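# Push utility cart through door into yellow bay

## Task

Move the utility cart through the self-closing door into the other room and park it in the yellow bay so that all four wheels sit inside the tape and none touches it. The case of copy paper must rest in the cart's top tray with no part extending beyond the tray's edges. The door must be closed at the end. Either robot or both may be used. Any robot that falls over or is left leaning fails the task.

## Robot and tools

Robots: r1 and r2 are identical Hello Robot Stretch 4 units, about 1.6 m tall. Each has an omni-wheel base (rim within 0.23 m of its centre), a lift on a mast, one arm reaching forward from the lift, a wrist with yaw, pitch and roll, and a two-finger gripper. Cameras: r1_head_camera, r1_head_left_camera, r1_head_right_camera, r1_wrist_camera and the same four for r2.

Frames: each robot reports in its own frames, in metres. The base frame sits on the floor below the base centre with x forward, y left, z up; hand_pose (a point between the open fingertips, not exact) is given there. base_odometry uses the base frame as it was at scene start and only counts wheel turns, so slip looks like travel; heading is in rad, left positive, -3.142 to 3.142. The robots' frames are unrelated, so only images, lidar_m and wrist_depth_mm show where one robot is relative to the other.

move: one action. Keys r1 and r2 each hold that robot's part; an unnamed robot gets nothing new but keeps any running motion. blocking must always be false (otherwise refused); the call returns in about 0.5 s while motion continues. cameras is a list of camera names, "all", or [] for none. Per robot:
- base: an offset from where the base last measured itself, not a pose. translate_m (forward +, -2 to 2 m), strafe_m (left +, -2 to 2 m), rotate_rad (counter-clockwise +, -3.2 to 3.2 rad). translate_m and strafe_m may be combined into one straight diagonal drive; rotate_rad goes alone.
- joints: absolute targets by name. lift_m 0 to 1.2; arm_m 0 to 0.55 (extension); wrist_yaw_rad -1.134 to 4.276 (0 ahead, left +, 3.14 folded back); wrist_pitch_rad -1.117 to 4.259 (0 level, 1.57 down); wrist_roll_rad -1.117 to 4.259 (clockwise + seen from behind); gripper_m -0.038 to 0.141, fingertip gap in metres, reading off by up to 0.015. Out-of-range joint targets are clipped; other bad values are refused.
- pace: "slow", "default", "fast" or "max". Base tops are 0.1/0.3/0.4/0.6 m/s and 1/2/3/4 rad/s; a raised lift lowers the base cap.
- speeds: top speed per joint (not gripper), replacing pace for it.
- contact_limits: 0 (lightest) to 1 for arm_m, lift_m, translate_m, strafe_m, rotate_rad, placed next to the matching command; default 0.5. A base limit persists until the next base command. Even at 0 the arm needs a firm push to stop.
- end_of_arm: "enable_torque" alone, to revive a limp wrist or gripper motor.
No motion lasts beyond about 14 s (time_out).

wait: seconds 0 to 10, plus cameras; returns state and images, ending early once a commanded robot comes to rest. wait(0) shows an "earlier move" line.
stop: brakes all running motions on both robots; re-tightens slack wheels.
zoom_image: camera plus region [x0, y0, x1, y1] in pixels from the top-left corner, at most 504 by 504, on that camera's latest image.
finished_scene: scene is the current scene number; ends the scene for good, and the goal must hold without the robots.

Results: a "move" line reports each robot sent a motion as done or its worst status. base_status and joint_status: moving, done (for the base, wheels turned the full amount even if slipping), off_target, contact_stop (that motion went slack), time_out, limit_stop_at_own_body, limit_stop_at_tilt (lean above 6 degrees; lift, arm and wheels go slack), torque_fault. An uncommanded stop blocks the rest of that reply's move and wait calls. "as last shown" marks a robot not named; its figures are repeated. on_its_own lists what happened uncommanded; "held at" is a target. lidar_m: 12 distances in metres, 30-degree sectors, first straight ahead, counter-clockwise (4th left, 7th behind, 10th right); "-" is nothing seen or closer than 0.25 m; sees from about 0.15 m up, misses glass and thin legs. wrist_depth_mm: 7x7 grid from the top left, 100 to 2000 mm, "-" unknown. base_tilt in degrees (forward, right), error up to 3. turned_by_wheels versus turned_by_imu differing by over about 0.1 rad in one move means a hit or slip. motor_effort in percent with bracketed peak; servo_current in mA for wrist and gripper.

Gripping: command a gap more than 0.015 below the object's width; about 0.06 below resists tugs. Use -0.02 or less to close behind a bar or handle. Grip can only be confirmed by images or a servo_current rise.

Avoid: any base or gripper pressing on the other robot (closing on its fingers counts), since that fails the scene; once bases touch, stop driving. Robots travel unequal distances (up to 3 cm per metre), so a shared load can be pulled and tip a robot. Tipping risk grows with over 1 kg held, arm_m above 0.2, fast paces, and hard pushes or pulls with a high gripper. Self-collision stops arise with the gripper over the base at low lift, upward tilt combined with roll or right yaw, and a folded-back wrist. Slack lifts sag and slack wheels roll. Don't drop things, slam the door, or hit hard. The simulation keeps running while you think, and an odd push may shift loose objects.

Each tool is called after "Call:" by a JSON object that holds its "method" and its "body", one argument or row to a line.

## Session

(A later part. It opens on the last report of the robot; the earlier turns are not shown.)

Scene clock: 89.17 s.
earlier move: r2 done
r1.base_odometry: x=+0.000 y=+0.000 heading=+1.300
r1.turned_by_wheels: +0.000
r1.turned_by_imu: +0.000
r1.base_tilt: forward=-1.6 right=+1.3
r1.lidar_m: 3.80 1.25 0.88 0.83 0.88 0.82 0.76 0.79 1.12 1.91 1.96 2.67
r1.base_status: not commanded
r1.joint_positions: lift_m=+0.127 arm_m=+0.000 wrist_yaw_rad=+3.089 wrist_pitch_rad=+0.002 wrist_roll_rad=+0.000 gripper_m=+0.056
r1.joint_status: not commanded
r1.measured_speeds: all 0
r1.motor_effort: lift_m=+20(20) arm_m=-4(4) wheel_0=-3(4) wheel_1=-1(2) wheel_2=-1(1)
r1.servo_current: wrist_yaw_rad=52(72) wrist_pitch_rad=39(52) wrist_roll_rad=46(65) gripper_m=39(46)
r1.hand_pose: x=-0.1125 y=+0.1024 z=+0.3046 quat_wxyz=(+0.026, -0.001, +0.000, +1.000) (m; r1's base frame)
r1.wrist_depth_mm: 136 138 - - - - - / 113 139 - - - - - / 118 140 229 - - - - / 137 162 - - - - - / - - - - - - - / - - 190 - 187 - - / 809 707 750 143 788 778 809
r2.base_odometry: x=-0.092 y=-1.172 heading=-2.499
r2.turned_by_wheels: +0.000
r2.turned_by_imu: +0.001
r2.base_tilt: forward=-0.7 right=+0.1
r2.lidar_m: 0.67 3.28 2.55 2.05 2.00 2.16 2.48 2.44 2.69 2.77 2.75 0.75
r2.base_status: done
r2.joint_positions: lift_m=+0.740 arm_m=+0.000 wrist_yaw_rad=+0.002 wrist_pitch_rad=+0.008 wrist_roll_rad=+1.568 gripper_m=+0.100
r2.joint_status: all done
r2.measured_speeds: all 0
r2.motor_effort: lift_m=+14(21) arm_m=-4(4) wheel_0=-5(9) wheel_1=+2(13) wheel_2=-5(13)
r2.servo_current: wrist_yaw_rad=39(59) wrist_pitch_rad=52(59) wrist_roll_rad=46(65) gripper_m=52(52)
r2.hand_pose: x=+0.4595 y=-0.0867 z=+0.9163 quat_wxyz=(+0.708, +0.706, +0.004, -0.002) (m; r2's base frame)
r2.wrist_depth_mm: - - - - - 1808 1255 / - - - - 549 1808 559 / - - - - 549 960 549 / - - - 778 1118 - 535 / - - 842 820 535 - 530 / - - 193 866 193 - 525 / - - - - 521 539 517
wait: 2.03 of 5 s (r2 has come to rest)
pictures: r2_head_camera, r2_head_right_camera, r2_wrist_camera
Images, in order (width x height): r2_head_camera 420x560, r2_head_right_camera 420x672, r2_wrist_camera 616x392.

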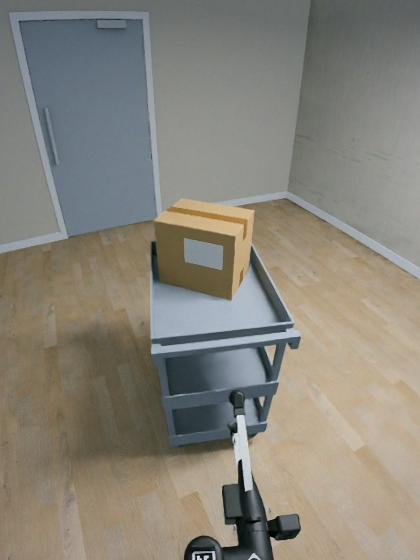

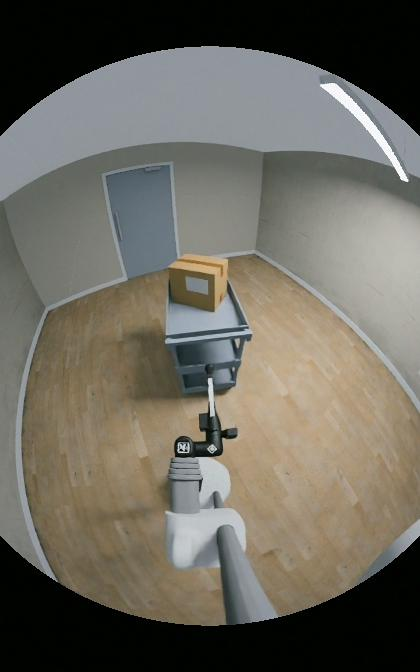

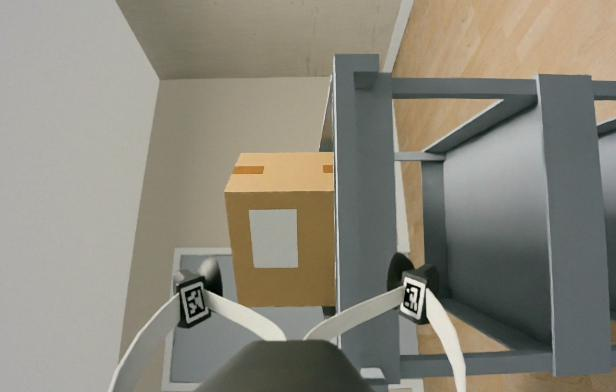

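Call:
{"method": "move", "body": {
  "blocking": false,
  "r2": {"base":{"translate_m":0.2},"joints":{"lift_m":0.68}},
  "cameras": []
}}

Call:
{"method": "wait", "body": {
  "seconds": 4,
  "cameras": ["r2_head_camera","r2_head_right_camera","r2_wrist_camera"]
}}

Call:
{"method": "zoom_image", "body": {
  "camera": "r2_head_camera",
  "region": [110, 280, 350, 500]
}}

Scene clock: 100.37 s.
move: r2 moving
r1: as last shown
r1.lidar_m: 3.79 1.25 0.89 0.84 0.87 0.82 0.75 0.82 1.11 1.93 2.00 2.68
r1.motor_effort: lift_m=+20(20) arm_m=-4(4) wheel_0=-4(4) wheel_1=-1(1) wheel_2=-1(1)
r1.servo_current: wrist_yaw_rad=39(52) wrist_pitch_rad=46(46) wrist_roll_rad=52(65) gripper_m=46(46)
r1.wrist_depth_mm: 136 138 - - - - - / 113 139 - - - - - / 118 140 229 - - - - / 137 162 - - - - - / - - - - - - - / - - 190 - 187 - - / 798 707 750 143 798 778 809
r2.base_odometry: x=-0.117 y=-1.190 heading=-2.499
r2.turned_by_wheels: +0.000
r2.turned_by_imu: +0.001
r2.base_tilt: forward=-0.7 right=+0.1
r2.lidar_m: 0.64 3.25 2.56 2.02 2.00 2.19 2.52 2.48 2.71 2.77 2.73 0.73
r2.base_status: translate_m moving
r2.joint_positions: lift_m=+0.703 arm_m=+0.000 wrist_yaw_rad=+0.002 wrist_pitch_rad=+0.008 wrist_roll_rad=+1.568 gripper_m=+0.100
r2.joint_status: lift_m moving
r2.measured_speeds: translate_m=+0.123 strafe_m=+0.001 rotate_rad=-0.003 lift_m=-0.124 arm_m=+0.000 wrist_yaw_rad=+0.000 wrist_pitch_rad=+0.000 wrist_roll_rad=+0.000
r2.motor_effort: lift_m=+15(15) arm_m=-4(4) wheel_0=+5(9) wheel_1=+7(8) wheel_2=-13(13)
r2.servo_current: wrist_yaw_rad=52(65) wrist_pitch_rad=46(52) wrist_roll_rad=46(59) gripper_m=46(52)
r2.hand_pose: x=+0.4595 y=-0.0867 z=+0.8793 quat_wxyz=(+0.708, +0.706, +0.004, -0.002) (m; r2's base frame)
r2.wrist_depth_mm: - - - - - 1708 1205 / - - - - - 1708 530 / - - - 878 - 878 521 / - - 768 741 - - 512 / - - 778 778 500 - 512 / - - 193 500 193 - 496 / - - - - - 512 488
pictures: none
No camera images: "cameras" was empty.

Scene clock: 101.93 s.
earlier move: r2 done
r1.base_odometry: x=+0.000 y=+0.000 heading=+1.300
r1.turned_by_wheels: +0.000
r1.turned_by_imu: +0.000
r1.base_tilt: forward=-1.6 right=+1.2
r1.lidar_m: 3.77 1.26 0.91 0.84 0.88 0.79 0.78 0.80 1.09 1.93 2.00 2.71
r1.base_status: not commanded
r1.joint_positions: lift_m=+0.127 arm_m=+0.000 wrist_yaw_rad=+3.089 wrist_pitch_rad=+0.002 wrist_roll_rad=+0.000 gripper_m=+0.056
r1.joint_status: not commanded
r1.measured_speeds: all 0
r1.motor_effort: lift_m=+20(20) arm_m=-4(4) wheel_0=-3(4) wheel_1=-1(1) wheel_2=-1(1)
r1.servo_current: wrist_yaw_rad=39(65) wrist_pitch_rad=39(52) wrist_roll_rad=52(65) gripper_m=39(52)
r1.hand_pose: x=-0.1125 y=+0.1024 z=+0.3046 quat_wxyz=(+0.026, -0.001, +0.000, +1.000) (m; r1's base frame)
r1.wrist_depth_mm: 136 138 - - - - - / 113 139 - - - - - / 117 140 228 - - - - / 137 161 - - - - - / - - - - - - - / - - 190 - 187 - - / 798 715 741 143 788 778 820
r2.base_odometry: x=-0.252 y=-1.291 heading=-2.499
r2.turned_by_wheels: +0.000
r2.turned_by_imu: +0.000
r2.base_tilt: forward=-0.7 right=+0.1
r2.lidar_m: 0.48 0.52 2.65 2.11 2.07 2.26 2.66 2.64 2.88 2.70 2.67 0.55
r2.base_status: done
r2.joint_positions: lift_m=+0.680 arm_m=+0.000 wrist_yaw_rad=+0.002 wrist_pitch_rad=+0.008 wrist_roll_rad=+1.568 gripper_m=+0.100
r2.joint_status: all done
r2.measured_speeds: all 0
r2.motor_effort: lift_m=+14(17) arm_m=-4(4) wheel_0=+4(10) wheel_1=+4(10) wheel_2=-5(15)
r2.servo_current: wrist_yaw_rad=46(65) wrist_pitch_rad=46(59) wrist_roll_rad=39(59) gripper_m=46(59)
r2.hand_pose: x=+0.4595 y=-0.0867 z=+0.8563 quat_wxyz=(+0.708, +0.706, +0.004, -0.002) (m; r2's base frame)
r2.wrist_depth_mm: - - - 303 362 370 368 / - - - 347 - 1708 - / - - - 343 946 820 - / - - 574 340 931 - - / - - 591 334 336 - - / - - 194 273 193 - - / - - - - - - -
wait: 1.57 of 4 s (r2 has come to rest)
pictures: r2_head_camera, r2_head_right_camera, r2_wrist_camera
Images, in order (width x height): r2_head_camera 420x560, r2_head_right_camera 420x672, r2_wrist_camera 616x392.

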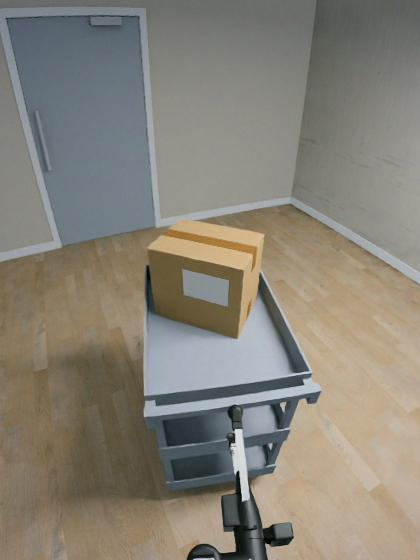

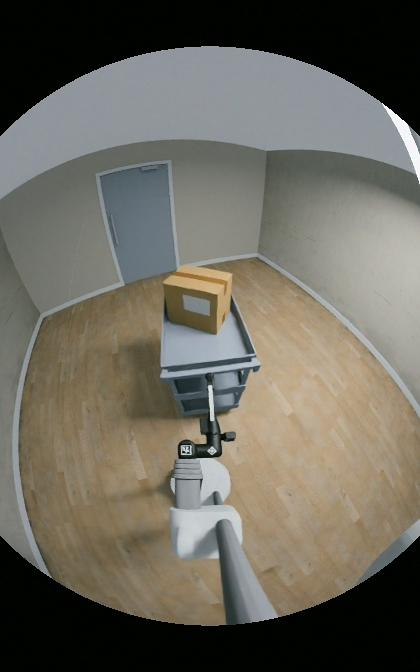

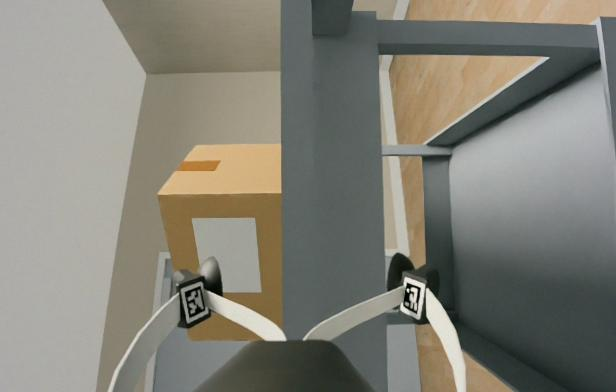

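Scaled by 2.100 from the camera's 420x560 image, which has a finer 1200x1600 frame.

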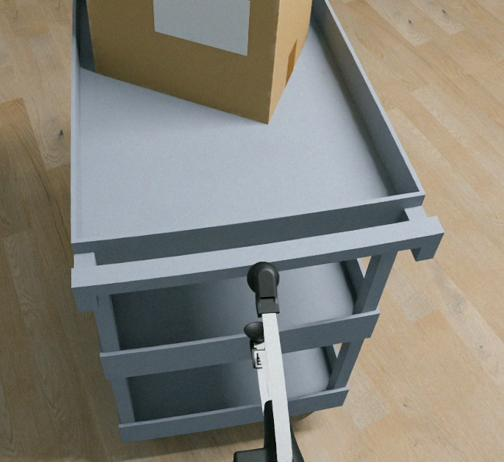

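Call:
{"method": "move", "body": {
  "blocking": false,
  "r2": {"base":{"translate_m":0.125},"pace":"slow","contact_limits":{"translate_m":0.3}},
  "cameras": []
}}

Call:
{"method": "wait", "body": {
  "seconds": 4,
  "cameras": ["r2_head_camera","r2_wrist_camera"]
}}

Call:
{"method": "zoom_image", "body": {
  "camera": "r2_head_camera",
  "region": [110, 320, 350, 540]
}}

Scene clock: 118.37 s.
move: r2 moving
r1: as last shown
r1.base_tilt: forward=-1.6 right=+1.3
r1.lidar_m: 3.81 1.26 0.90 0.85 0.89 0.81 0.76 0.81 1.06 1.91 1.98 2.70
r1.servo_current: wrist_yaw_rad=39(65) wrist_pitch_rad=39(46) wrist_roll_rad=52(59) gripper_m=39(46)
r1.wrist_depth_mm: 136 138 - - - - - / 113 139 - - - - - / 118 140 228 - - - - / 137 161 - - - - - / - - - - - - - / - - 190 - 187 - - / 788 707 759 143 798 778 820
r2.base_odometry: x=-0.262 y=-1.299 heading=-2.499
r2.turned_by_wheels: +0.000
r2.turned_by_imu: +0.000
r2.base_tilt: forward=-0.7 right=+0.1
r2.lidar_m: 0.48 0.52 2.64 2.12 2.08 2.25 2.69 2.66 2.90 2.70 2.66 0.49
r2.base_status: translate_m moving
r2.joint_positions: lift_m=+0.680 arm_m=+0.000 wrist_yaw_rad=+0.002 wrist_pitch_rad=+0.008 wrist_roll_rad=+1.568 gripper_m=+0.100
r2.joint_status: not commanded
r2.measured_speeds: translate_m=+0.048 strafe_m=+0.000 rotate_rad=-0.001 lift_m=+0.000 arm_m=+0.000 wrist_yaw_rad=+0.000 wrist_pitch_rad=+0.000 wrist_roll_rad=+0.000
r2.motor_effort: lift_m=+14(14) arm_m=-4(4) wheel_0=+7(9) wheel_1=+5(7) wheel_2=-10(11)
r2.servo_current: wrist_yaw_rad=46(65) wrist_pitch_rad=52(52) wrist_roll_rad=59(59) gripper_m=52(59)
r2.contact_limits: translate_m 0.3
r2.hand_pose: x=+0.4595 y=-0.0867 z=+0.8563 quat_wxyz=(+0.708, +0.706, +0.004, -0.002) (m; r2's base frame)
r2.wrist_depth_mm: - - - 319 351 351 368 / - - - 336 - 1661 521 / - - - 332 336 820 - / - - 564 329 931 891 - / - - 580 325 327 - - / - - 195 264 194 - - / - - - - - - -
pictures: none
No camera images: "cameras" was empty.

Scene clock: 120.40 s.
earlier move: r2 done
r1.base_odometry: x=+0.000 y=+0.000 heading=+1.300
r1.turned_by_wheels: +0.000
r1.turned_by_imu: +0.000
r1.base_tilt: forward=-1.6 right=+1.2
r1.lidar_m: 3.78 1.28 0.88 0.84 0.86 0.83 0.77 0.81 1.09 1.93 1.99 2.70
r1.base_status: not commanded
r1.joint_positions: lift_m=+0.127 arm_m=+0.000 wrist_yaw_rad=+3.089 wrist_pitch_rad=+0.002 wrist_roll_rad=+0.000 gripper_m=+0.056
r1.joint_status: not commanded
r1.measured_speeds: all 0
r1.motor_effort: lift_m=+20(20) arm_m=-4(4) wheel_0=-4(4) wheel_1=-1(2) wheel_2=-1(1)
r1.servo_current: wrist_yaw_rad=52(72) wrist_pitch_rad=39(46) wrist_roll_rad=59(65) gripper_m=46(46)
r1.hand_pose: x=-0.1125 y=+0.1024 z=+0.3046 quat_wxyz=(+0.026, -0.001, +0.000, +1.000) (m; r1's base frame)
r1.wrist_depth_mm: 137 139 - - - - - / 114 139 - - - - - / 118 140 229 - - - - / 137 161 - - - - - / - - - - - - - / - - 190 - 187 - - / 798 707 759 143 788 778 831
r2.base_odometry: x=-0.352 y=-1.366 heading=-2.499
r2.turned_by_wheels: +0.000
r2.turned_by_imu: +0.000
r2.base_tilt: forward=-0.7 right=+0.0
r2.lidar_m: 0.38 0.39 2.70 2.15 2.12 2.28 2.78 2.76 3.01 2.67 2.62 0.47
r2.base_status: done
r2.joint_positions: lift_m=+0.680 arm_m=+0.000 wrist_yaw_rad=-0.001 wrist_pitch_rad=+0.008 wrist_roll_rad=+1.568 gripper_m=+0.100
r2.joint_status: not commanded
r2.measured_speeds: all 0
r2.motor_effort: lift_m=+14(14) arm_m=+4(5) wheel_0=+3(11) wheel_1=+5(8) wheel_2=-8(12)
r2.servo_current: wrist_yaw_rad=39(65) wrist_pitch_rad=52(59) wrist_roll_rad=39(65) gripper_m=52(59)
r2.contact_limits: translate_m 0.3
r2.hand_pose: x=+0.4592 y=-0.0876 z=+0.8563 quat_wxyz=(+0.708, +0.706, +0.002, -0.003) (m; r2's base frame)
r2.wrist_depth_mm: - - - 206 271 1618 1160 / - - - 201 265 1661 496 / - - - 196 258 820 - / - - 484 193 253 854 - / - - 500 189 245 842 - / - - 194 183 195 - - / - - 585 - - - -
wait: 2.03 of 4 s (r2 has come to rest)
pictures: r2_head_camera, r2_wrist_camera
Images, in order (width x height): r2_head_camera 420x560, r2_wrist_camera 616x392.

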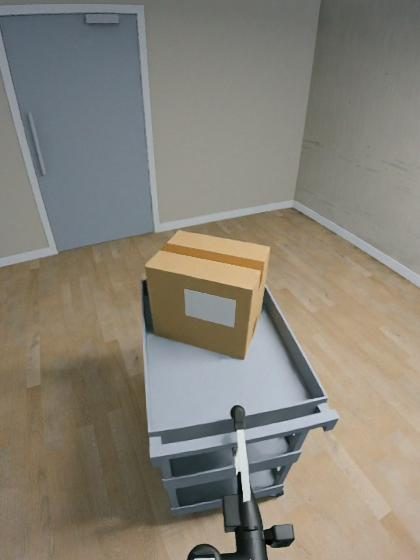

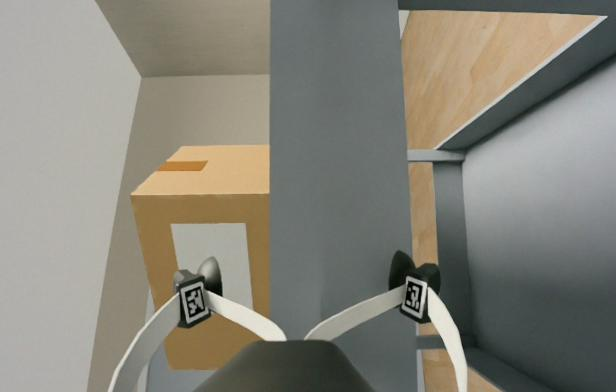

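Scaled by 2.100 from the camera's 420x560 image, which has a finer 1200x1600 frame.

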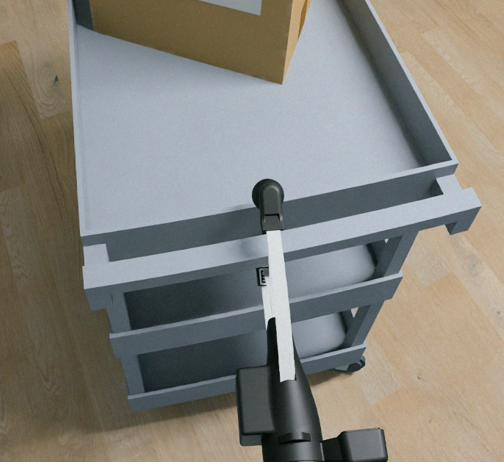

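Call:
{"method": "move", "body": {
  "blocking": false,
  "r2": {"base":{"translate_m":-0.035},"pace":"slow"},
  "cameras": []
}}

Call:
{"method": "wait", "body": {
  "seconds": 2,
  "cameras": []
}}

Call:
{"method": "move", "body": {
  "blocking": false,
  "r2": {"joints":{"gripper_m":-0.01}},
  "cameras": []
}}

Call:
{"method": "wait", "body": {
  "seconds": 3,
  "cameras": ["r2_head_camera","r2_wrist_camera"]
}}

Call:
{"method": "zoom_image", "body": {
  "camera": "r2_head_camera",
  "region": [110, 320, 350, 540]
}}

Scene clock: 128.30 s.
move: r2 moving
r1: as last shown
r1.base_tilt: forward=-1.6 right=+1.3
r1.lidar_m: 3.78 1.27 0.88 0.85 0.87 0.82 0.78 0.81 1.11 1.91 2.00 2.66
r1.motor_effort: lift_m=+20(20) arm_m=-4(4) wheel_0=-3(4) wheel_1=-1(1) wheel_2=-1(1)
r1.servo_current: wrist_yaw_rad=59(65) wrist_pitch_rad=39(46) wrist_roll_rad=39(72) gripper_m=46(52)
r1.wrist_depth_mm: 136 138 - - - - - / 114 139 - - - - - / 117 140 229 - - - - / 137 162 - - - - - / - - - - - - - / - - 190 - 187 - - / 798 707 750 143 788 778 809
r2.base_odometry: x=-0.343 y=-1.359 heading=-2.499
r2.turned_by_wheels: +0.000
r2.turned_by_imu: +0.000
r2.base_tilt: forward=-0.7 right=+0.1
r2.lidar_m: 0.39 0.44 2.68 2.15 2.12 2.29 2.79 2.74 3.00 2.66 2.60 0.45
r2.base_status: translate_m moving
r2.joint_positions: lift_m=+0.680 arm_m=+0.000 wrist_yaw_rad=-0.001 wrist_pitch_rad=+0.008 wrist_roll_rad=+1.568 gripper_m=+0.100
r2.joint_status: not commanded
r2.measured_speeds: translate_m=-0.048 strafe_m=+0.000 rotate_rad=+0.001 lift_m=+0.000 arm_m=+0.000 wrist_yaw_rad=+0.000 wrist_pitch_rad=+0.000 wrist_roll_rad=+0.000
r2.motor_effort: lift_m=+14(14) arm_m=+4(4) wheel_0=-3(8) wheel_1=-5(7) wheel_2=+9(9)
r2.servo_current: wrist_yaw_rad=39(65) wrist_pitch_rad=52(52) wrist_roll_rad=39(59) gripper_m=52(59)
r2.hand_pose: x=+0.4592 y=-0.0876 z=+0.8563 quat_wxyz=(+0.708, +0.706, +0.002, -0.003) (m; r2's base frame)
r2.wrist_depth_mm: - - - 273 278 1661 1229 / - - - 268 272 1708 512 / - - - 264 267 798 - / - - 500 201 262 820 - / - - 508 253 255 842 - / - - 195 193 195 - - / - - 597 - 245 - -
pictures: none
No camera images: "cameras" was empty.

Scene clock: 129.27 s.
earlier move: r2 done
r1.base_odometry: x=+0.000 y=+0.000 heading=+1.300
r1.turned_by_wheels: +0.000
r1.turned_by_imu: +0.000
r1.base_tilt: forward=-1.6 right=+1.3
r1.lidar_m: 3.80 1.27 0.90 0.84 0.89 0.82 0.77 0.80 1.10 1.93 2.00 2.68
r1.base_status: not commanded
r1.joint_positions: lift_m=+0.127 arm_m=+0.000 wrist_yaw_rad=+3.089 wrist_pitch_rad=+0.002 wrist_roll_rad=+0.000 gripper_m=+0.056
r1.joint_status: not commanded
r1.measured_speeds: all 0
r1.motor_effort: lift_m=+20(20) arm_m=-4(4) wheel_0=-4(4) wheel_1=-1(1) wheel_2=-1(1)
r1.servo_current: wrist_yaw_rad=39(65) wrist_pitch_rad=39(52) wrist_roll_rad=39(72) gripper_m=39(52)
r1.hand_pose: x=-0.1125 y=+0.1024 z=+0.3046 quat_wxyz=(+0.026, -0.001, +0.000, +1.000) (m; r1's base frame)
r1.wrist_depth_mm: 136 138 - - - - - / 113 139 - - - - - / 118 140 228 - - - - / 137 162 - - - - - / - - - - - - - / - - 190 - 188 - - / 788 699 750 143 778 788 809
r2.base_odometry: x=-0.324 y=-1.345 heading=-2.499
r2.turned_by_wheels: +0.000
r2.turned_by_imu: +0.000
r2.base_tilt: forward=-0.7 right=+0.1
r2.lidar_m: 0.42 3.03 2.67 2.14 2.11 2.28 2.74 2.72 2.98 2.67 2.64 0.49
r2.base_status: done
r2.joint_positions: lift_m=+0.680 arm_m=+0.000 wrist_yaw_rad=-0.001 wrist_pitch_rad=+0.008 wrist_roll_rad=+1.568 gripper_m=+0.100
r2.joint_status: not commanded
r2.measured_speeds: all 0
r2.motor_effort: lift_m=+14(15) arm_m=+4(4) wheel_0=-5(8) wheel_1=-5(7) wheel_2=+5(10)
r2.servo_current: wrist_yaw_rad=46(65) wrist_pitch_rad=52(52) wrist_roll_rad=46(59) gripper_m=52(59)
r2.hand_pose: x=+0.4592 y=-0.0876 z=+0.8563 quat_wxyz=(+0.708, +0.706, +0.002, -0.003) (m; r2's base frame)
r2.wrist_depth_mm: - - - 301 306 1537 1138 / - - - 294 300 1756 521 / - - - 287 291 798 - / - - 521 282 286 - - / - - 535 277 279 - - / - - 195 214 194 - - / - - 621 - - - -
wait: 0.97 of 2 s (r2 has come to rest)
pictures: none
No camera images: "cameras" was empty.

Scene clock: 129.77 s.
move: r2 moving
r1: as last shown
r1.lidar_m: 3.79 1.27 0.85 0.84 0.87 0.82 0.76 0.81 1.12 1.92 1.99 2.70
r1.servo_current: wrist_yaw_rad=65(65) wrist_pitch_rad=39(46) wrist_roll_rad=46(65) gripper_m=39(52)
r1.wrist_depth_mm: 136 139 - - - - - / 114 139 - - - - - / 118 140 229 - - - - / 137 162 - - - - - / - - - - - - - / - - 190 - 187 - - / 788 707 759 143 798 778 809
r2.base_odometry: x=-0.324 y=-1.345 heading=-2.499
r2.turned_by_wheels: +0.000
r2.turned_by_imu: +0.000
r2.base_tilt: forward=-0.7 right=+0.1
r2.lidar_m: 0.40 3.00 2.69 2.15 2.10 2.27 2.75 2.72 2.97 2.67 2.63 0.48
r2.base_status: not commanded
r2.joint_positions: lift_m=+0.680 arm_m=+0.000 wrist_yaw_rad=-0.001 wrist_pitch_rad=+0.008 wrist_roll_rad=+1.568 gripper_m=+0.083
r2.joint_status: gripper_m moving
r2.measured_speeds: all 0
r2.motor_effort: lift_m=+14(14) arm_m=+4(4) wheel_0=-5(6) wheel_1=-5(5) wheel_2=+5(5)
r2.servo_current: wrist_yaw_rad=46(52) wrist_pitch_rad=52(59) wrist_roll_rad=46(52) gripper_m=124(124)
r2.hand_pose: x=+0.4592 y=-0.0876 z=+0.8563 quat_wxyz=(+0.708, +0.706, +0.002, -0.003) (m; r2's base frame)
r2.wrist_depth_mm: - - - 300 306 1537 1160 / - - - 293 298 1756 521 / - - - 286 290 809 - / - - 521 281 285 - - / - - 535 276 278 - - / - - 196 215 189 - - / - - 627 - - - -
pictures: none
No camera images: "cameras" was empty.

Scene clock: 131.13 s.
earlier move: r2 done
r1.base_odometry: x=+0.000 y=+0.000 heading=+1.300
r1.turned_by_wheels: +0.000
r1.turned_by_imu: +0.000
r1.base_tilt: forward=-1.6 right=+1.3
r1.lidar_m: 3.81 1.24 0.89 0.84 0.88 0.82 0.76 0.80 1.12 1.92 1.96 2.71
r1.base_status: not commanded
r1.joint_positions: lift_m=+0.127 arm_m=+0.000 wrist_yaw_rad=+3.089 wrist_pitch_rad=+0.002 wrist_roll_rad=+0.000 gripper_m=+0.056
r1.joint_status: not commanded
r1.measured_speeds: all 0
r1.motor_effort: lift_m=+20(20) arm_m=-4(4) wheel_0=-4(4) wheel_1=-1(1) wheel_2=-1(1)
r1.servo_current: wrist_yaw_rad=46(65) wrist_pitch_rad=39(46) wrist_roll_rad=52(65) gripper_m=39(52)
r1.hand_pose: x=-0.1125 y=+0.1024 z=+0.3046 quat_wxyz=(+0.026, -0.001, +0.000, +1.000) (m; r1's base frame)
r1.wrist_depth_mm: 137 138 - - - - - / 113 139 - - - - - / 118 140 228 - - - - / 137 162 - - - - - / - - - - - - - / - - 190 - 187 - - / 798 715 750 143 809 759 820
r2.base_odometry: x=-0.324 y=-1.345 heading=-2.499
r2.turned_by_wheels: +0.000
r2.turned_by_imu: +0.000
r2.base_tilt: forward=-0.7 right=+0.1
r2.lidar_m: 0.42 3.03 2.67 2.15 2.11 2.29 2.79 2.73 2.96 2.68 2.64 0.47
r2.base_status: not commanded
r2.joint_positions: lift_m=+0.680 arm_m=+0.000 wrist_yaw_rad=-0.001 wrist_pitch_rad=+0.003 wrist_roll_rad=+1.568 gripper_m=-0.008
r2.joint_status: all done
r2.measured_speeds: all 0
r2.motor_effort: lift_m=+14(14) arm_m=+4(5) wheel_0=-5(6) wheel_1=-5(5) wheel_2=+5(5)
r2.servo_current: wrist_yaw_rad=46(59) wrist_pitch_rad=39(59) wrist_roll_rad=46(59) gripper_m=124(228)
r2.hand_pose: x=+0.4592 y=-0.0876 z=+0.8577 quat_wxyz=(+0.708, +0.706, +0.001, -0.001) (m; r2's base frame)
r2.wrist_depth_mm: - - - 230 294 1708 1160 / - - - 283 287 1708 - / - - - 221 282 842 - / - - 512 274 277 854 - / - - 544 213 272 866 - / - - 187 208 179 - - / - - 621 - 263 - -
wait: 1.37 of 3 s (r2 has come to rest)
pictures: r2_head_camera, r2_wrist_camera
Images, in order (width x height): r2_head_camera 420x560, r2_wrist_camera 616x392.

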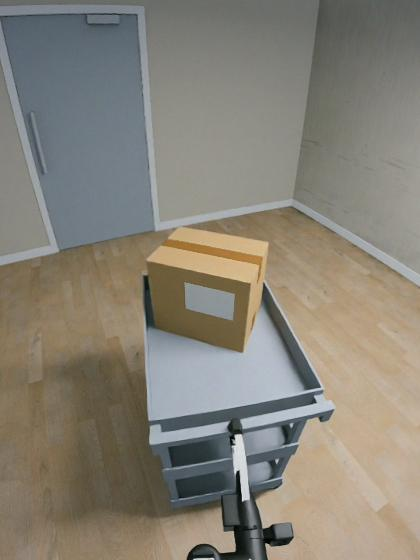

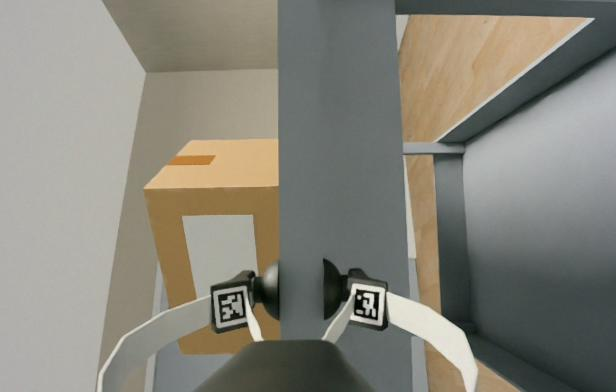

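Scaled by 2.100 from the camera's 420x560 image, which has a finer 1200x1600 frame.

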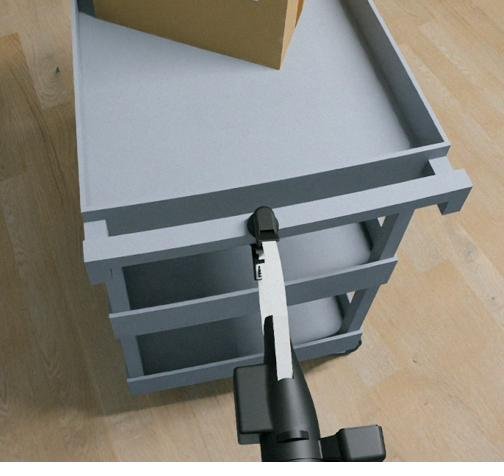

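Call:
{"method": "move", "body": {
  "blocking": false,
  "r2": {"base":{"translate_m":-0.6},"pace":"slow"},
  "cameras": []
}}

Call:
{"method": "wait", "body": {
  "seconds": 10,
  "cameras": []
}}

Call:
{"method": "move", "body": {
  "blocking": false,
  "r2": {"base":{"rotate_rad":0.42},"pace":"slow"},
  "cameras": []
}}

Call:
{"method": "wait", "body": {
  "seconds": 4,
  "cameras": ["r2_head_camera","r2_head_left_camera","r2_wrist_camera"]
}}

Scene clock: 168.10 s.
move: r2 moving
r1: as last shown
r1.lidar_m: 3.80 1.26 0.89 0.84 0.88 0.81 0.76 0.79 1.09 1.93 1.99 2.69
r1.servo_current: wrist_yaw_rad=46(65) wrist_pitch_rad=39(46) wrist_roll_rad=52(59) gripper_m=39(52)
r1.wrist_depth_mm: 136 139 - - - - - / 114 139 - - - - - / 117 140 228 - - - - / 137 162 - - - - - / - - - - - - - / - - 190 - 187 - - / 798 715 759 143 788 778 809
r2.base_odometry: x=-0.314 y=-1.338 heading=-2.499
r2.turned_by_wheels: +0.000
r2.turned_by_imu: +0.001
r2.base_tilt: forward=-0.7 right=+0.0
r2.lidar_m: 0.42 0.47 2.67 2.13 2.09 2.27 2.75 2.72 2.96 2.66 2.64 0.47
r2.base_status: translate_m moving
r2.joint_positions: lift_m=+0.680 arm_m=+0.000 wrist_yaw_rad=+0.002 wrist_pitch_rad=+0.003 wrist_roll_rad=+1.568 gripper_m=-0.008
r2.joint_status: not commanded
r2.measured_speeds: translate_m=-0.049 strafe_m=+0.000 rotate_rad=+0.000 lift_m=+0.000 arm_m=+0.000 wrist_yaw_rad=+0.004 wrist_pitch_rad=+0.000 wrist_roll_rad=+0.000
r2.motor_effort: lift_m=+14(14) arm_m=+4(4) wheel_0=-5(8) wheel_1=-6(8) wheel_2=+13(15)
r2.servo_current: wrist_yaw_rad=52(52) wrist_pitch_rad=46(52) wrist_roll_rad=59(59) gripper_m=124(130)
r2.hand_pose: x=+0.4594 y=-0.0869 z=+0.8577 quat_wxyz=(+0.708, +0.706, +0.002, +0.000) (m; r2's base frame)
r2.wrist_depth_mm: - - - 228 291 1661 1182 / - - - 282 286 1708 - / - - 683 221 281 831 - / - - 512 274 277 878 - / - - 539 213 272 866 - / - - 188 208 179 - - / - - - - 264 1708 -
pictures: none
No camera images: "cameras" was empty.

Scene clock: 174.87 s.
earlier move: r2 done
r1.base_odometry: x=+0.000 y=+0.000 heading=+1.300
r1.turned_by_wheels: +0.000
r1.turned_by_imu: +0.000
r1.base_tilt: forward=-1.6 right=+1.3
r1.lidar_m: 3.80 1.25 0.89 0.82 0.90 0.82 0.77 0.79 1.11 1.91 2.01 2.66
r1.base_status: not commanded
r1.joint_positions: lift_m=+0.127 arm_m=+0.000 wrist_yaw_rad=+3.089 wrist_pitch_rad=+0.002 wrist_roll_rad=+0.000 gripper_m=+0.056
r1.joint_status: not commanded
r1.measured_speeds: all 0
r1.motor_effort: lift_m=+20(20) arm_m=-4(4) wheel_0=-3(4) wheel_1=-1(2) wheel_2=-1(1)
r1.servo_current: wrist_yaw_rad=65(72) wrist_pitch_rad=39(52) wrist_roll_rad=52(72) gripper_m=39(52)
r1.hand_pose: x=-0.1125 y=+0.1024 z=+0.3046 quat_wxyz=(+0.026, -0.001, +0.000, +1.000) (m; r1's base frame)
r1.wrist_depth_mm: 136 138 - - - - - / 113 138 - - - - - / 117 139 229 - - - - / 137 162 - - - - - / - - - - - - - / - - 190 - 187 - - / 798 707 750 143 798 778 809
r2.base_odometry: x=+0.156 y=-0.986 heading=-2.499
r2.turned_by_wheels: +0.000
r2.turned_by_imu: +0.003
r2.base_tilt: forward=-0.7 right=+0.1
r2.lidar_m: 0.39 0.44 2.42 1.94 1.84 2.03 2.19 2.16 2.40 2.90 2.84 0.44
r2.base_status: done
r2.joint_positions: lift_m=+0.680 arm_m=+0.000 wrist_yaw_rad=+0.004 wrist_pitch_rad=+0.003 wrist_roll_rad=+1.568 gripper_m=-0.008
r2.joint_status: not commanded
r2.measured_speeds: all 0
r2.motor_effort: lift_m=+14(14) arm_m=+4(5) wheel_0=-2(10) wheel_1=-5(8) wheel_2=+7(15)
r2.servo_current: wrist_yaw_rad=33(65) wrist_pitch_rad=46(52) wrist_roll_rad=52(65) gripper_m=117(130)
r2.hand_pose: x=+0.4596 y=-0.0863 z=+0.8577 quat_wxyz=(+0.708, +0.706, +0.002, +0.000) (m; r2's base frame)
r2.wrist_depth_mm: - - - 307 320 1430 407 / - - - 297 306 1756 517 / - - - 287 291 854 - / - - 539 224 282 831 - / - - 525 216 276 866 - / - - 189 207 179 - - / - - 585 - 259 - -
wait: 6.77 of 10 s (r2 has come to rest)
pictures: none
No camera images: "cameras" was empty.

Scene clock: 175.37 s.
move: r2 moving
r1: as last shown
r1.lidar_m: 3.80 1.24 0.88 0.83 0.86 0.82 0.76 0.81 1.11 1.92 1.99 2.70
r1.motor_effort: lift_m=+20(20) arm_m=-4(4) wheel_0=-4(4) wheel_1=-1(1) wheel_2=-1(1)
r1.servo_current: wrist_yaw_rad=59(65) wrist_pitch_rad=39(46) wrist_roll_rad=52(52) gripper_m=46(46)
r1.wrist_depth_mm: 136 139 - - - - - / 113 139 - - - - - / 118 140 228 - - - - / 137 162 - - - - - / - - - - - - - / - - 190 - 188 - - / 788 707 750 143 798 778 820
r2.base_odometry: x=+0.156 y=-0.986 heading=-2.375
r2.turned_by_wheels: +0.124
r2.turned_by_imu: +0.120
r2.base_tilt: forward=-0.7 right=+0.1
r2.lidar_m: 0.42 3.63 2.16 1.88 1.86 2.22 2.18 2.17 2.50 2.87 2.87 0.47
r2.base_status: rotate_rad moving
r2.joint_positions: lift_m=+0.680 arm_m=+0.000 wrist_yaw_rad=-0.009 wrist_pitch_rad=+0.003 wrist_roll_rad=+1.568 gripper_m=-0.009
r2.joint_status: not commanded
r2.measured_speeds: translate_m=-0.002 strafe_m=+0.000 rotate_rad=+0.491 lift_m=+0.000 arm_m=+0.000 wrist_yaw_rad=+0.000 wrist_pitch_rad=+0.000 wrist_roll_rad=+0.000
r2.motor_effort: lift_m=+14(14) arm_m=+4(4) wheel_0=-9(14) wheel_1=-8(8) wheel_2=-15(15)
r2.servo_current: wrist_yaw_rad=72(72) wrist_pitch_rad=39(46) wrist_roll_rad=59(65) gripper_m=111(117)
r2.hand_pose: x=+0.4585 y=-0.0899 z=+0.8577 quat_wxyz=(+0.708, +0.706, -0.002, -0.004) (m; r2's base frame)
r2.wrist_depth_mm: - - - 225 287 1708 1205 / - - - 281 282 1661 - / - - 654 218 278 842 - / - - 517 214 273 866 - / - - 544 210 270 878 - / - - 189 206 180 - - / - - - - 260 1708 -
pictures: none
No camera images: "cameras" was empty.

Scene clock: 176.43 s.
earlier move: r2 done
r1.base_odometry: x=+0.000 y=+0.000 heading=+1.300
r1.turned_by_wheels: +0.000
r1.turned_by_imu: +0.000
r1.base_tilt: forward=-1.6 right=+1.2
r1.lidar_m: 3.81 1.25 0.89 0.83 0.88 0.81 0.76 0.81 1.09 1.92 1.97 2.71
r1.base_status: not commanded
r1.joint_positions: lift_m=+0.127 arm_m=+0.000 wrist_yaw_rad=+3.089 wrist_pitch_rad=+0.002 wrist_roll_rad=+0.000 gripper_m=+0.056
r1.joint_status: not commanded
r1.measured_speeds: all 0
r1.motor_effort: lift_m=+20(20) arm_m=-4(4) wheel_0=-3(4) wheel_1=-1(1) wheel_2=-1(1)
r1.servo_current: wrist_yaw_rad=39(65) wrist_pitch_rad=33(52) wrist_roll_rad=39(59) gripper_m=39(46)
r1.hand_pose: x=-0.1125 y=+0.1024 z=+0.3046 quat_wxyz=(+0.026, -0.001, +0.000, +1.000) (m; r1's base frame)
r1.wrist_depth_mm: 136 139 - - - - - / 114 139 - - - - - / 118 139 229 - - - - / 137 162 - - - - - / - - - - - - - / - - 190 - 187 - - / 788 715 759 143 788 768 798
r2.base_odometry: x=+0.156 y=-0.986 heading=-2.080
r2.turned_by_wheels: +0.295
r2.turned_by_imu: +0.287
r2.base_tilt: forward=-0.7 right=+0.1
r2.lidar_m: 0.49 2.64 1.93 1.83 1.97 2.24 2.17 2.25 2.95 2.85 3.01 0.40
r2.base_status: done
r2.joint_positions: lift_m=+0.680 arm_m=+0.000 wrist_yaw_rad=-0.001 wrist_pitch_rad=+0.003 wrist_roll_rad=+1.568 gripper_m=-0.009
r2.joint_status: not commanded
r2.measured_speeds: all 0
r2.motor_effort: lift_m=+14(14) arm_m=+4(4) wheel_0=-4(14) wheel_1=-4(9) wheel_2=-5(15)
r2.servo_current: wrist_yaw_rad=39(72) wrist_pitch_rad=39(46) wrist_roll_rad=33(65) gripper_m=111(117)
r2.hand_pose: x=+0.4592 y=-0.0877 z=+0.8577 quat_wxyz=(+0.708, +0.706, +0.001, -0.001) (m; r2's base frame)
r2.wrist_depth_mm: - 424 418 142 195 - - / - 466 449 152 208 768 - / - - 535 164 225 - - / - - - 180 243 - - / - - - 196 264 1863 517 / - - 188 204 179 1661 480 / - - - - 353 342 357
wait: 1.07 of 4 s (r2 has come to rest)
pictures: r2_head_camera, r2_head_left_camera, r2_wrist_camera
Images, in order (width x height): r2_head_camera 420x560, r2_head_left_camera 420x672, r2_wrist_camera 616x392.

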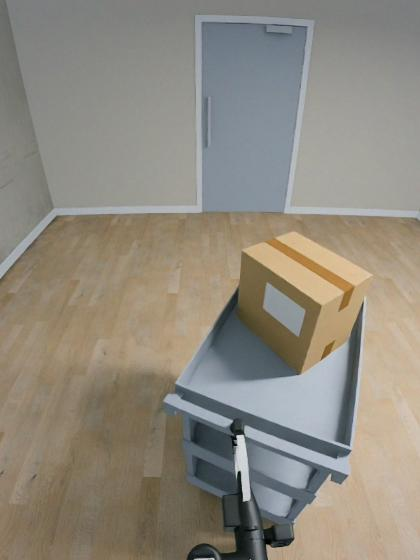

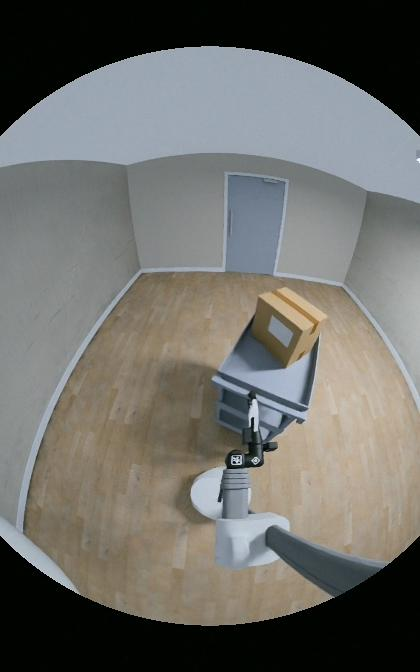

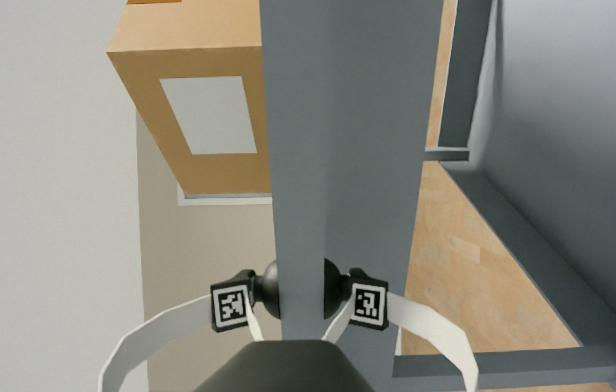

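Call:
{"method": "move", "body": {
  "blocking": false,
  "r2": {"base":{"translate_m":-0.7,"strafe_m":-0.2},"pace":"slow","speeds":{}},
  "cameras": []
}}

Call:
{"method": "wait", "body": {
  "seconds": 10,
  "cameras": ["r2_head_camera","r2_head_left_camera","r2_wrist_camera"]
}}

r2: "speeds" must be an object that gives a speed for at least one key that is commanded beside it, as in {"wrist_pitch_rad": 1.82}; or leave "speeds" out
Scene clock: 182.13 s.
r1.base_odometry: x=+0.000 y=+0.000 heading=+1.300
r1.turned_by_wheels: +0.000
r1.turned_by_imu: +0.000
r1.base_tilt: forward=-1.6 right=+1.2
r1.lidar_m: 3.80 1.26 0.89 0.84 0.87 0.80 0.77 0.81 1.10 1.93 1.98 2.67
r1.base_status: not commanded
r1.joint_positions: lift_m=+0.127 arm_m=+0.000 wrist_yaw_rad=+3.089 wrist_pitch_rad=+0.002 wrist_roll_rad=+0.000 gripper_m=+0.056
r1.joint_status: not commanded
r1.measured_speeds: all 0
r1.motor_effort: lift_m=+20(20) arm_m=-4(4) wheel_0=-4(4) wheel_1=-1(1) wheel_2=-1(1)
r1.servo_current: wrist_yaw_rad=33(65) wrist_pitch_rad=39(52) wrist_roll_rad=59(59) gripper_m=39(46)
r1.hand_pose: x=-0.1125 y=+0.1024 z=+0.3046 quat_wxyz=(+0.026, -0.001, +0.000, +1.000) (m; r1's base frame)
r1.wrist_depth_mm: 136 139 - - - - - / 113 139 - - - - - / 118 140 229 - - - - / 137 162 - - - - - / - - - - - - - / - - 190 - 187 - - / 788 707 750 143 788 778 809
r2.base_odometry: x=+0.156 y=-0.986 heading=-2.080
r2.turned_by_wheels: +0.000
r2.turned_by_imu: +0.000
r2.base_tilt: forward=-0.7 right=+0.1
r2.lidar_m: 0.48 2.62 1.95 1.82 1.96 2.24 2.17 2.27 2.97 2.87 2.99 0.41
r2.base_status: done
r2.joint_positions: lift_m=+0.680 arm_m=+0.000 wrist_yaw_rad=-0.001 wrist_pitch_rad=+0.003 wrist_roll_rad=+1.568 gripper_m=-0.009
r2.joint_status: not commanded
r2.measured_speeds: all 0
r2.motor_effort: lift_m=+14(14) arm_m=+4(4) wheel_0=-4(14) wheel_1=-4(9) wheel_2=-4(15)
r2.servo_current: wrist_yaw_rad=33(72) wrist_pitch_rad=39(46) wrist_roll_rad=46(65) gripper_m=98(117)
r2.hand_pose: x=+0.4592 y=-0.0877 z=+0.8577 quat_wxyz=(+0.708, +0.706, +0.001, -0.001) (m; r2's base frame)
r2.wrist_depth_mm: - 424 421 142 195 - - / - 459 445 152 208 768 - / - - 535 164 224 - - / - - - 180 244 - - / - - - 197 265 1863 517 / - - 189 204 179 1618 484 / - - - - 355 343 357
pictures: none

not run: a call was refused earlier in this reply.

Call:
{"method": "move", "body": {
  "blocking": false,
  "r2": {"base":{"translate_m":-0.7,"strafe_m":-0.2},"pace":"slow"},
  "cameras": []
}}

Call:
{"method": "wait", "body": {
  "seconds": 10,
  "cameras": ["r2_head_camera","r2_head_left_camera"]
}}

Scene clock: 185.80 s.
move: r2 moving
r1.base_odometry: x=+0.000 y=+0.000 heading=+1.300
r1.turned_by_wheels: +0.000
r1.turned_by_imu: +0.000
r1.base_tilt: forward=-1.6 right=+1.3
r1.lidar_m: 3.77 1.24 0.90 0.83 0.88 0.83 0.77 0.79 1.09 1.92 1.98 2.67
r1.base_status: not commanded
r1.joint_positions: lift_m=+0.127 arm_m=+0.000 wrist_yaw_rad=+3.089 wrist_pitch_rad=+0.002 wrist_roll_rad=+0.000 gripper_m=+0.056
r1.joint_status: not commanded
r1.measured_speeds: all 0
r1.motor_effort: lift_m=+20(20) arm_m=-4(4) wheel_0=-4(4) wheel_1=-1(1) wheel_2=-1(1)
r1.servo_current: wrist_yaw_rad=46(78) wrist_pitch_rad=39(52) wrist_roll_rad=46(65) gripper_m=39(46)
r1.hand_pose: x=-0.1125 y=+0.1024 z=+0.3046 quat_wxyz=(+0.026, -0.001, +0.000, +1.000) (m; r1's base frame)
r1.wrist_depth_mm: 136 138 - - - - - / 113 139 - - - - - / 117 140 229 - - - - / 137 162 - - - - - / - - - - - - - / - - 191 - 187 - - / 798 707 750 143 798 788 820
r2.base_odometry: x=+0.159 y=-0.974 heading=-2.081
r2.turned_by_wheels: +0.000
r2.turned_by_imu: +0.000
r2.base_tilt: forward=-0.7 right=+0.1
r2.lidar_m: 0.47 2.60 1.96 1.85 1.96 2.22 2.16 2.26 2.94 2.86 3.00 0.41
r2.base_status: translate_m moving; strafe_m moving
r2.joint_positions: lift_m=+0.680 arm_m=+0.000 wrist_yaw_rad=-0.001 wrist_pitch_rad=+0.003 wrist_roll_rad=+1.568 gripper_m=-0.009
r2.joint_status: not commanded
r2.measured_speeds: translate_m=-0.048 strafe_m=-0.013 rotate_rad=+0.001 lift_m=+0.000 arm_m=+0.000 wrist_yaw_rad=+0.000 wrist_pitch_rad=+0.000 wrist_roll_rad=+0.000
r2.motor_effort: lift_m=+14(14) arm_m=+4(4) wheel_0=-7(9) wheel_1=-10(10) wheel_2=+11(11)
r2.servo_current: wrist_yaw_rad=52(52) wrist_pitch_rad=39(52) wrist_roll_rad=46(59) gripper_m=111(117)
r2.hand_pose: x=+0.4592 y=-0.0877 z=+0.8577 quat_wxyz=(+0.708, +0.706, +0.001, -0.001) (m; r2's base frame)
r2.wrist_depth_mm: - 427 421 142 196 - - / - 459 449 153 210 768 - / - - 539 164 225 - - / - - - 181 244 - - / - - - 197 265 1863 521 / - - 188 204 181 1618 477 / - - - - 351 342 355
pictures: none
No camera images: "cameras" was empty.

Scene clock: 193.83 s.
earlier move: r2 done
r1.base_odometry: x=+0.000 y=+0.000 heading=+1.300
r1.turned_by_wheels: +0.000
r1.turned_by_imu: -0.001
r1.base_tilt: forward=-1.6 right=+1.3
r1.lidar_m: 3.80 1.27 0.88 0.83 0.86 0.83 0.77 0.80 1.09 1.91 1.98 2.68
r1.base_status: not commanded
r1.joint_positions: lift_m=+0.127 arm_m=+0.000 wrist_yaw_rad=+3.089 wrist_pitch_rad=+0.002 wrist_roll_rad=+0.000 gripper_m=+0.056
r1.joint_status: not commanded
r1.measured_speeds: all 0
r1.motor_effort: lift_m=+20(20) arm_m=-4(4) wheel_0=-4(4) wheel_1=-2(2) wheel_2=-1(1)
r1.servo_current: wrist_yaw_rad=52(78) wrist_pitch_rad=39(52) wrist_roll_rad=46(72) gripper_m=39(52)
r1.hand_pose: x=-0.1125 y=+0.1024 z=+0.3046 quat_wxyz=(+0.026, -0.001, +0.000, +1.000) (m; r1's base frame)
r1.wrist_depth_mm: 136 139 - - - - - / 113 139 - - - - - / 118 139 229 - - - - / 137 162 - - - - - / - - - - - - - / - - 190 - 187 - - / 798 699 759 143 809 768 809
r2.base_odometry: x=+0.322 y=-0.278 heading=-2.080
r2.turned_by_wheels: +0.000
r2.turned_by_imu: +0.002
r2.base_tilt: forward=-0.7 right=+0.1
r2.lidar_m: 0.37 0.44 2.13 2.07 2.07 1.52 1.48 1.57 2.21 2.63 2.77 0.48
r2.base_status: done
r2.joint_positions: lift_m=+0.680 arm_m=+0.000 wrist_yaw_rad=+0.003 wrist_pitch_rad=+0.003 wrist_roll_rad=+1.568 gripper_m=-0.009
r2.joint_status: not commanded
r2.measured_speeds: all 0
r2.motor_effort: lift_m=+14(14) arm_m=+4(4) wheel_0=-4(10) wheel_1=-4(10) wheel_2=+7(14)
r2.servo_current: wrist_yaw_rad=52(65) wrist_pitch_rad=39(52) wrist_roll_rad=52(65) gripper_m=117(117)
r2.hand_pose: x=+0.4595 y=-0.0865 z=+0.8577 quat_wxyz=(+0.708, +0.706, +0.002, +0.000) (m; r2's base frame)
r2.wrist_depth_mm: - - - 334 364 1366 1078 / - - - 325 368 1618 477 / - - - 306 320 1863 525 / - - - 236 300 820 - / - - 508 219 279 878 - / - - 189 202 179 - - / - - 535 - 250 - -
wait: 8.03 of 10 s (r2 has come to rest)
pictures: r2_head_camera, r2_head_left_camera
Images, in order (width x height): r2_head_camera 420x560, r2_head_left_camera 420x672.

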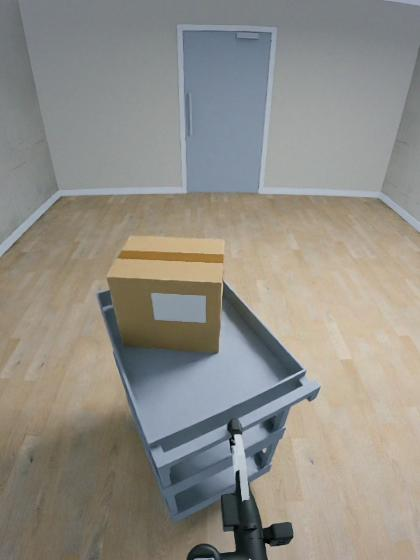

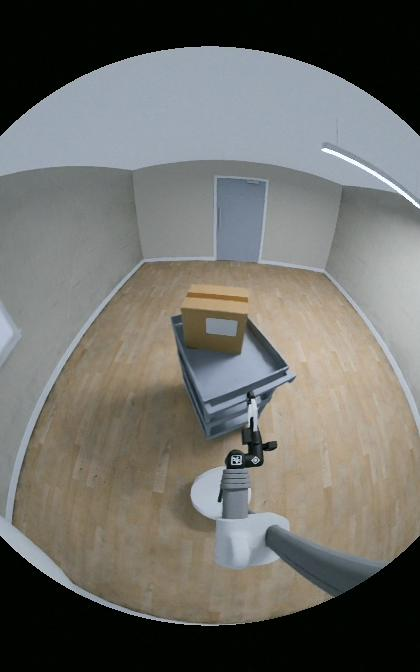

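Call:
{"method": "move", "body": {
  "blocking": false,
  "r2": {"base":{"strafe_m":0.17},"pace":"slow"},
  "cameras": []
}}

Call:
{"method": "wait", "body": {
  "seconds": 4,
  "cameras": ["r2_head_camera"]
}}

Scene clock: 202.90 s.
move: r2 moving
r1: as last shown
r1.turned_by_imu: +0.000
r1.lidar_m: 3.78 1.24 0.89 0.83 0.88 0.84 0.75 0.82 1.11 1.93 1.99 2.66
r1.motor_effort: lift_m=+20(20) arm_m=-4(4) wheel_0=-3(4) wheel_1=-1(1) wheel_2=-1(1)
r1.servo_current: wrist_yaw_rad=52(65) wrist_pitch_rad=46(46) wrist_roll_rad=33(59) gripper_m=39(46)
r1.wrist_depth_mm: 136 138 - - - - - / 113 139 - - - - - / 118 139 228 - - - - / 137 162 - - - - - / - - - - - - - / - - 189 - 188 - - / 778 715 759 143 798 778 820
r2.base_odometry: x=+0.335 y=-0.285 heading=-2.081
r2.turned_by_wheels: +0.000
r2.turned_by_imu: +0.000
r2.base_tilt: forward=-0.7 right=+0.1
r2.lidar_m: 0.36 0.47 2.12 2.06 2.06 1.54 1.47 1.59 2.18 2.65 2.77 0.52
r2.base_status: strafe_m moving
r2.joint_positions: lift_m=+0.680 arm_m=+0.000 wrist_yaw_rad=-0.001 wrist_pitch_rad=+0.003 wrist_roll_rad=+1.568 gripper_m=-0.009
r2.joint_status: not commanded
r2.measured_speeds: translate_m=+0.000 strafe_m=+0.055 rotate_rad=-0.001 lift_m=+0.000 arm_m=+0.000 wrist_yaw_rad=-0.029 wrist_pitch_rad=+0.000 wrist_roll_rad=+0.000
r2.motor_effort: lift_m=+14(14) arm_m=+4(4) wheel_0=-10(11) wheel_1=+8(8) wheel_2=+1(4)
r2.servo_current: wrist_yaw_rad=39(59) wrist_pitch_rad=39(46) wrist_roll_rad=46(59) gripper_m=111(117)
r2.hand_pose: x=+0.4592 y=-0.0877 z=+0.8577 quat_wxyz=(+0.708, +0.706, +0.001, -0.001) (m; r2's base frame)
r2.wrist_depth_mm: - - - 336 - 1397 1098 / - - - 334 368 1464 379 / - - - 306 325 1756 530 / - - - 236 298 798 - / - - 508 218 279 866 - / - - 188 203 181 842 - / - - 525 - - - -
pictures: none
No camera images: "cameras" was empty.

Scene clock: 205.23 s.
earlier move: r2 done
r1.base_odometry: x=+0.000 y=+0.000 heading=+1.300
r1.turned_by_wheels: +0.000
r1.turned_by_imu: +0.000
r1.base_tilt: forward=-1.6 right=+1.3
r1.lidar_m: 3.79 1.24 0.90 0.83 0.84 0.82 0.77 0.82 1.10 1.93 1.99 2.66
r1.base_status: not commanded
r1.joint_positions: lift_m=+0.127 arm_m=+0.000 wrist_yaw_rad=+3.089 wrist_pitch_rad=+0.002 wrist_roll_rad=+0.000 gripper_m=+0.056
r1.joint_status: not commanded
r1.measured_speeds: all 0
r1.motor_effort: lift_m=+20(20) arm_m=-4(4) wheel_0=-4(4) wheel_1=-1(2) wheel_2=-1(1)
r1.servo_current: wrist_yaw_rad=52(72) wrist_pitch_rad=39(46) wrist_roll_rad=39(65) gripper_m=46(52)
r1.hand_pose: x=-0.1125 y=+0.1024 z=+0.3046 quat_wxyz=(+0.026, -0.001, +0.000, +1.000) (m; r1's base frame)
r1.wrist_depth_mm: 137 138 - - - - - / 113 139 - - - - - / 118 139 229 - - - - / 137 162 - - - - - / - - - - - - - / - - 190 - 188 - - / 788 715 759 143 798 778 809
r2.base_odometry: x=+0.471 y=-0.360 heading=-2.080
r2.turned_by_wheels: +0.000
r2.turned_by_imu: +0.000
r2.base_tilt: forward=-0.7 right=+0.0
r2.lidar_m: 0.39 2.66 1.96 1.90 2.03 1.53 1.47 1.55 2.18 2.82 2.95 0.49
r2.base_status: done
r2.joint_positions: lift_m=+0.680 arm_m=+0.000 wrist_yaw_rad=-0.006 wrist_pitch_rad=+0.003 wrist_roll_rad=+1.568 gripper_m=-0.009
r2.joint_status: not commanded
r2.measured_speeds: all 0
r2.motor_effort: lift_m=+14(15) arm_m=+4(4) wheel_0=-4(14) wheel_1=+4(9) wheel_2=+0(4)
r2.servo_current: wrist_yaw_rad=46(65) wrist_pitch_rad=39(52) wrist_roll_rad=39(65) gripper_m=111(117)
r2.hand_pose: x=+0.4587 y=-0.0892 z=+0.8577 quat_wxyz=(+0.708, +0.706, -0.001, -0.003) (m; r2's base frame)
r2.wrist_depth_mm: - - - 298 306 1576 1182 / - - - 289 294 1708 525 / - - - 224 286 820 - / - - 504 272 276 866 - / - - 525 210 266 854 - / - - 188 202 179 - - / - - 585 - - - -
wait: 2.33 of 4 s (r2 has come to rest)
pictures: r2_head_camera
Images, in order (width x height): r2_head_camera 420x560.

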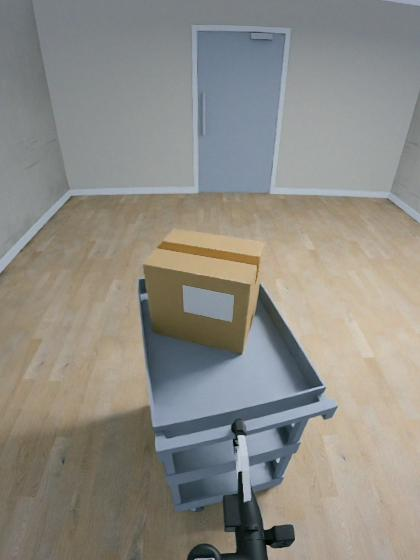

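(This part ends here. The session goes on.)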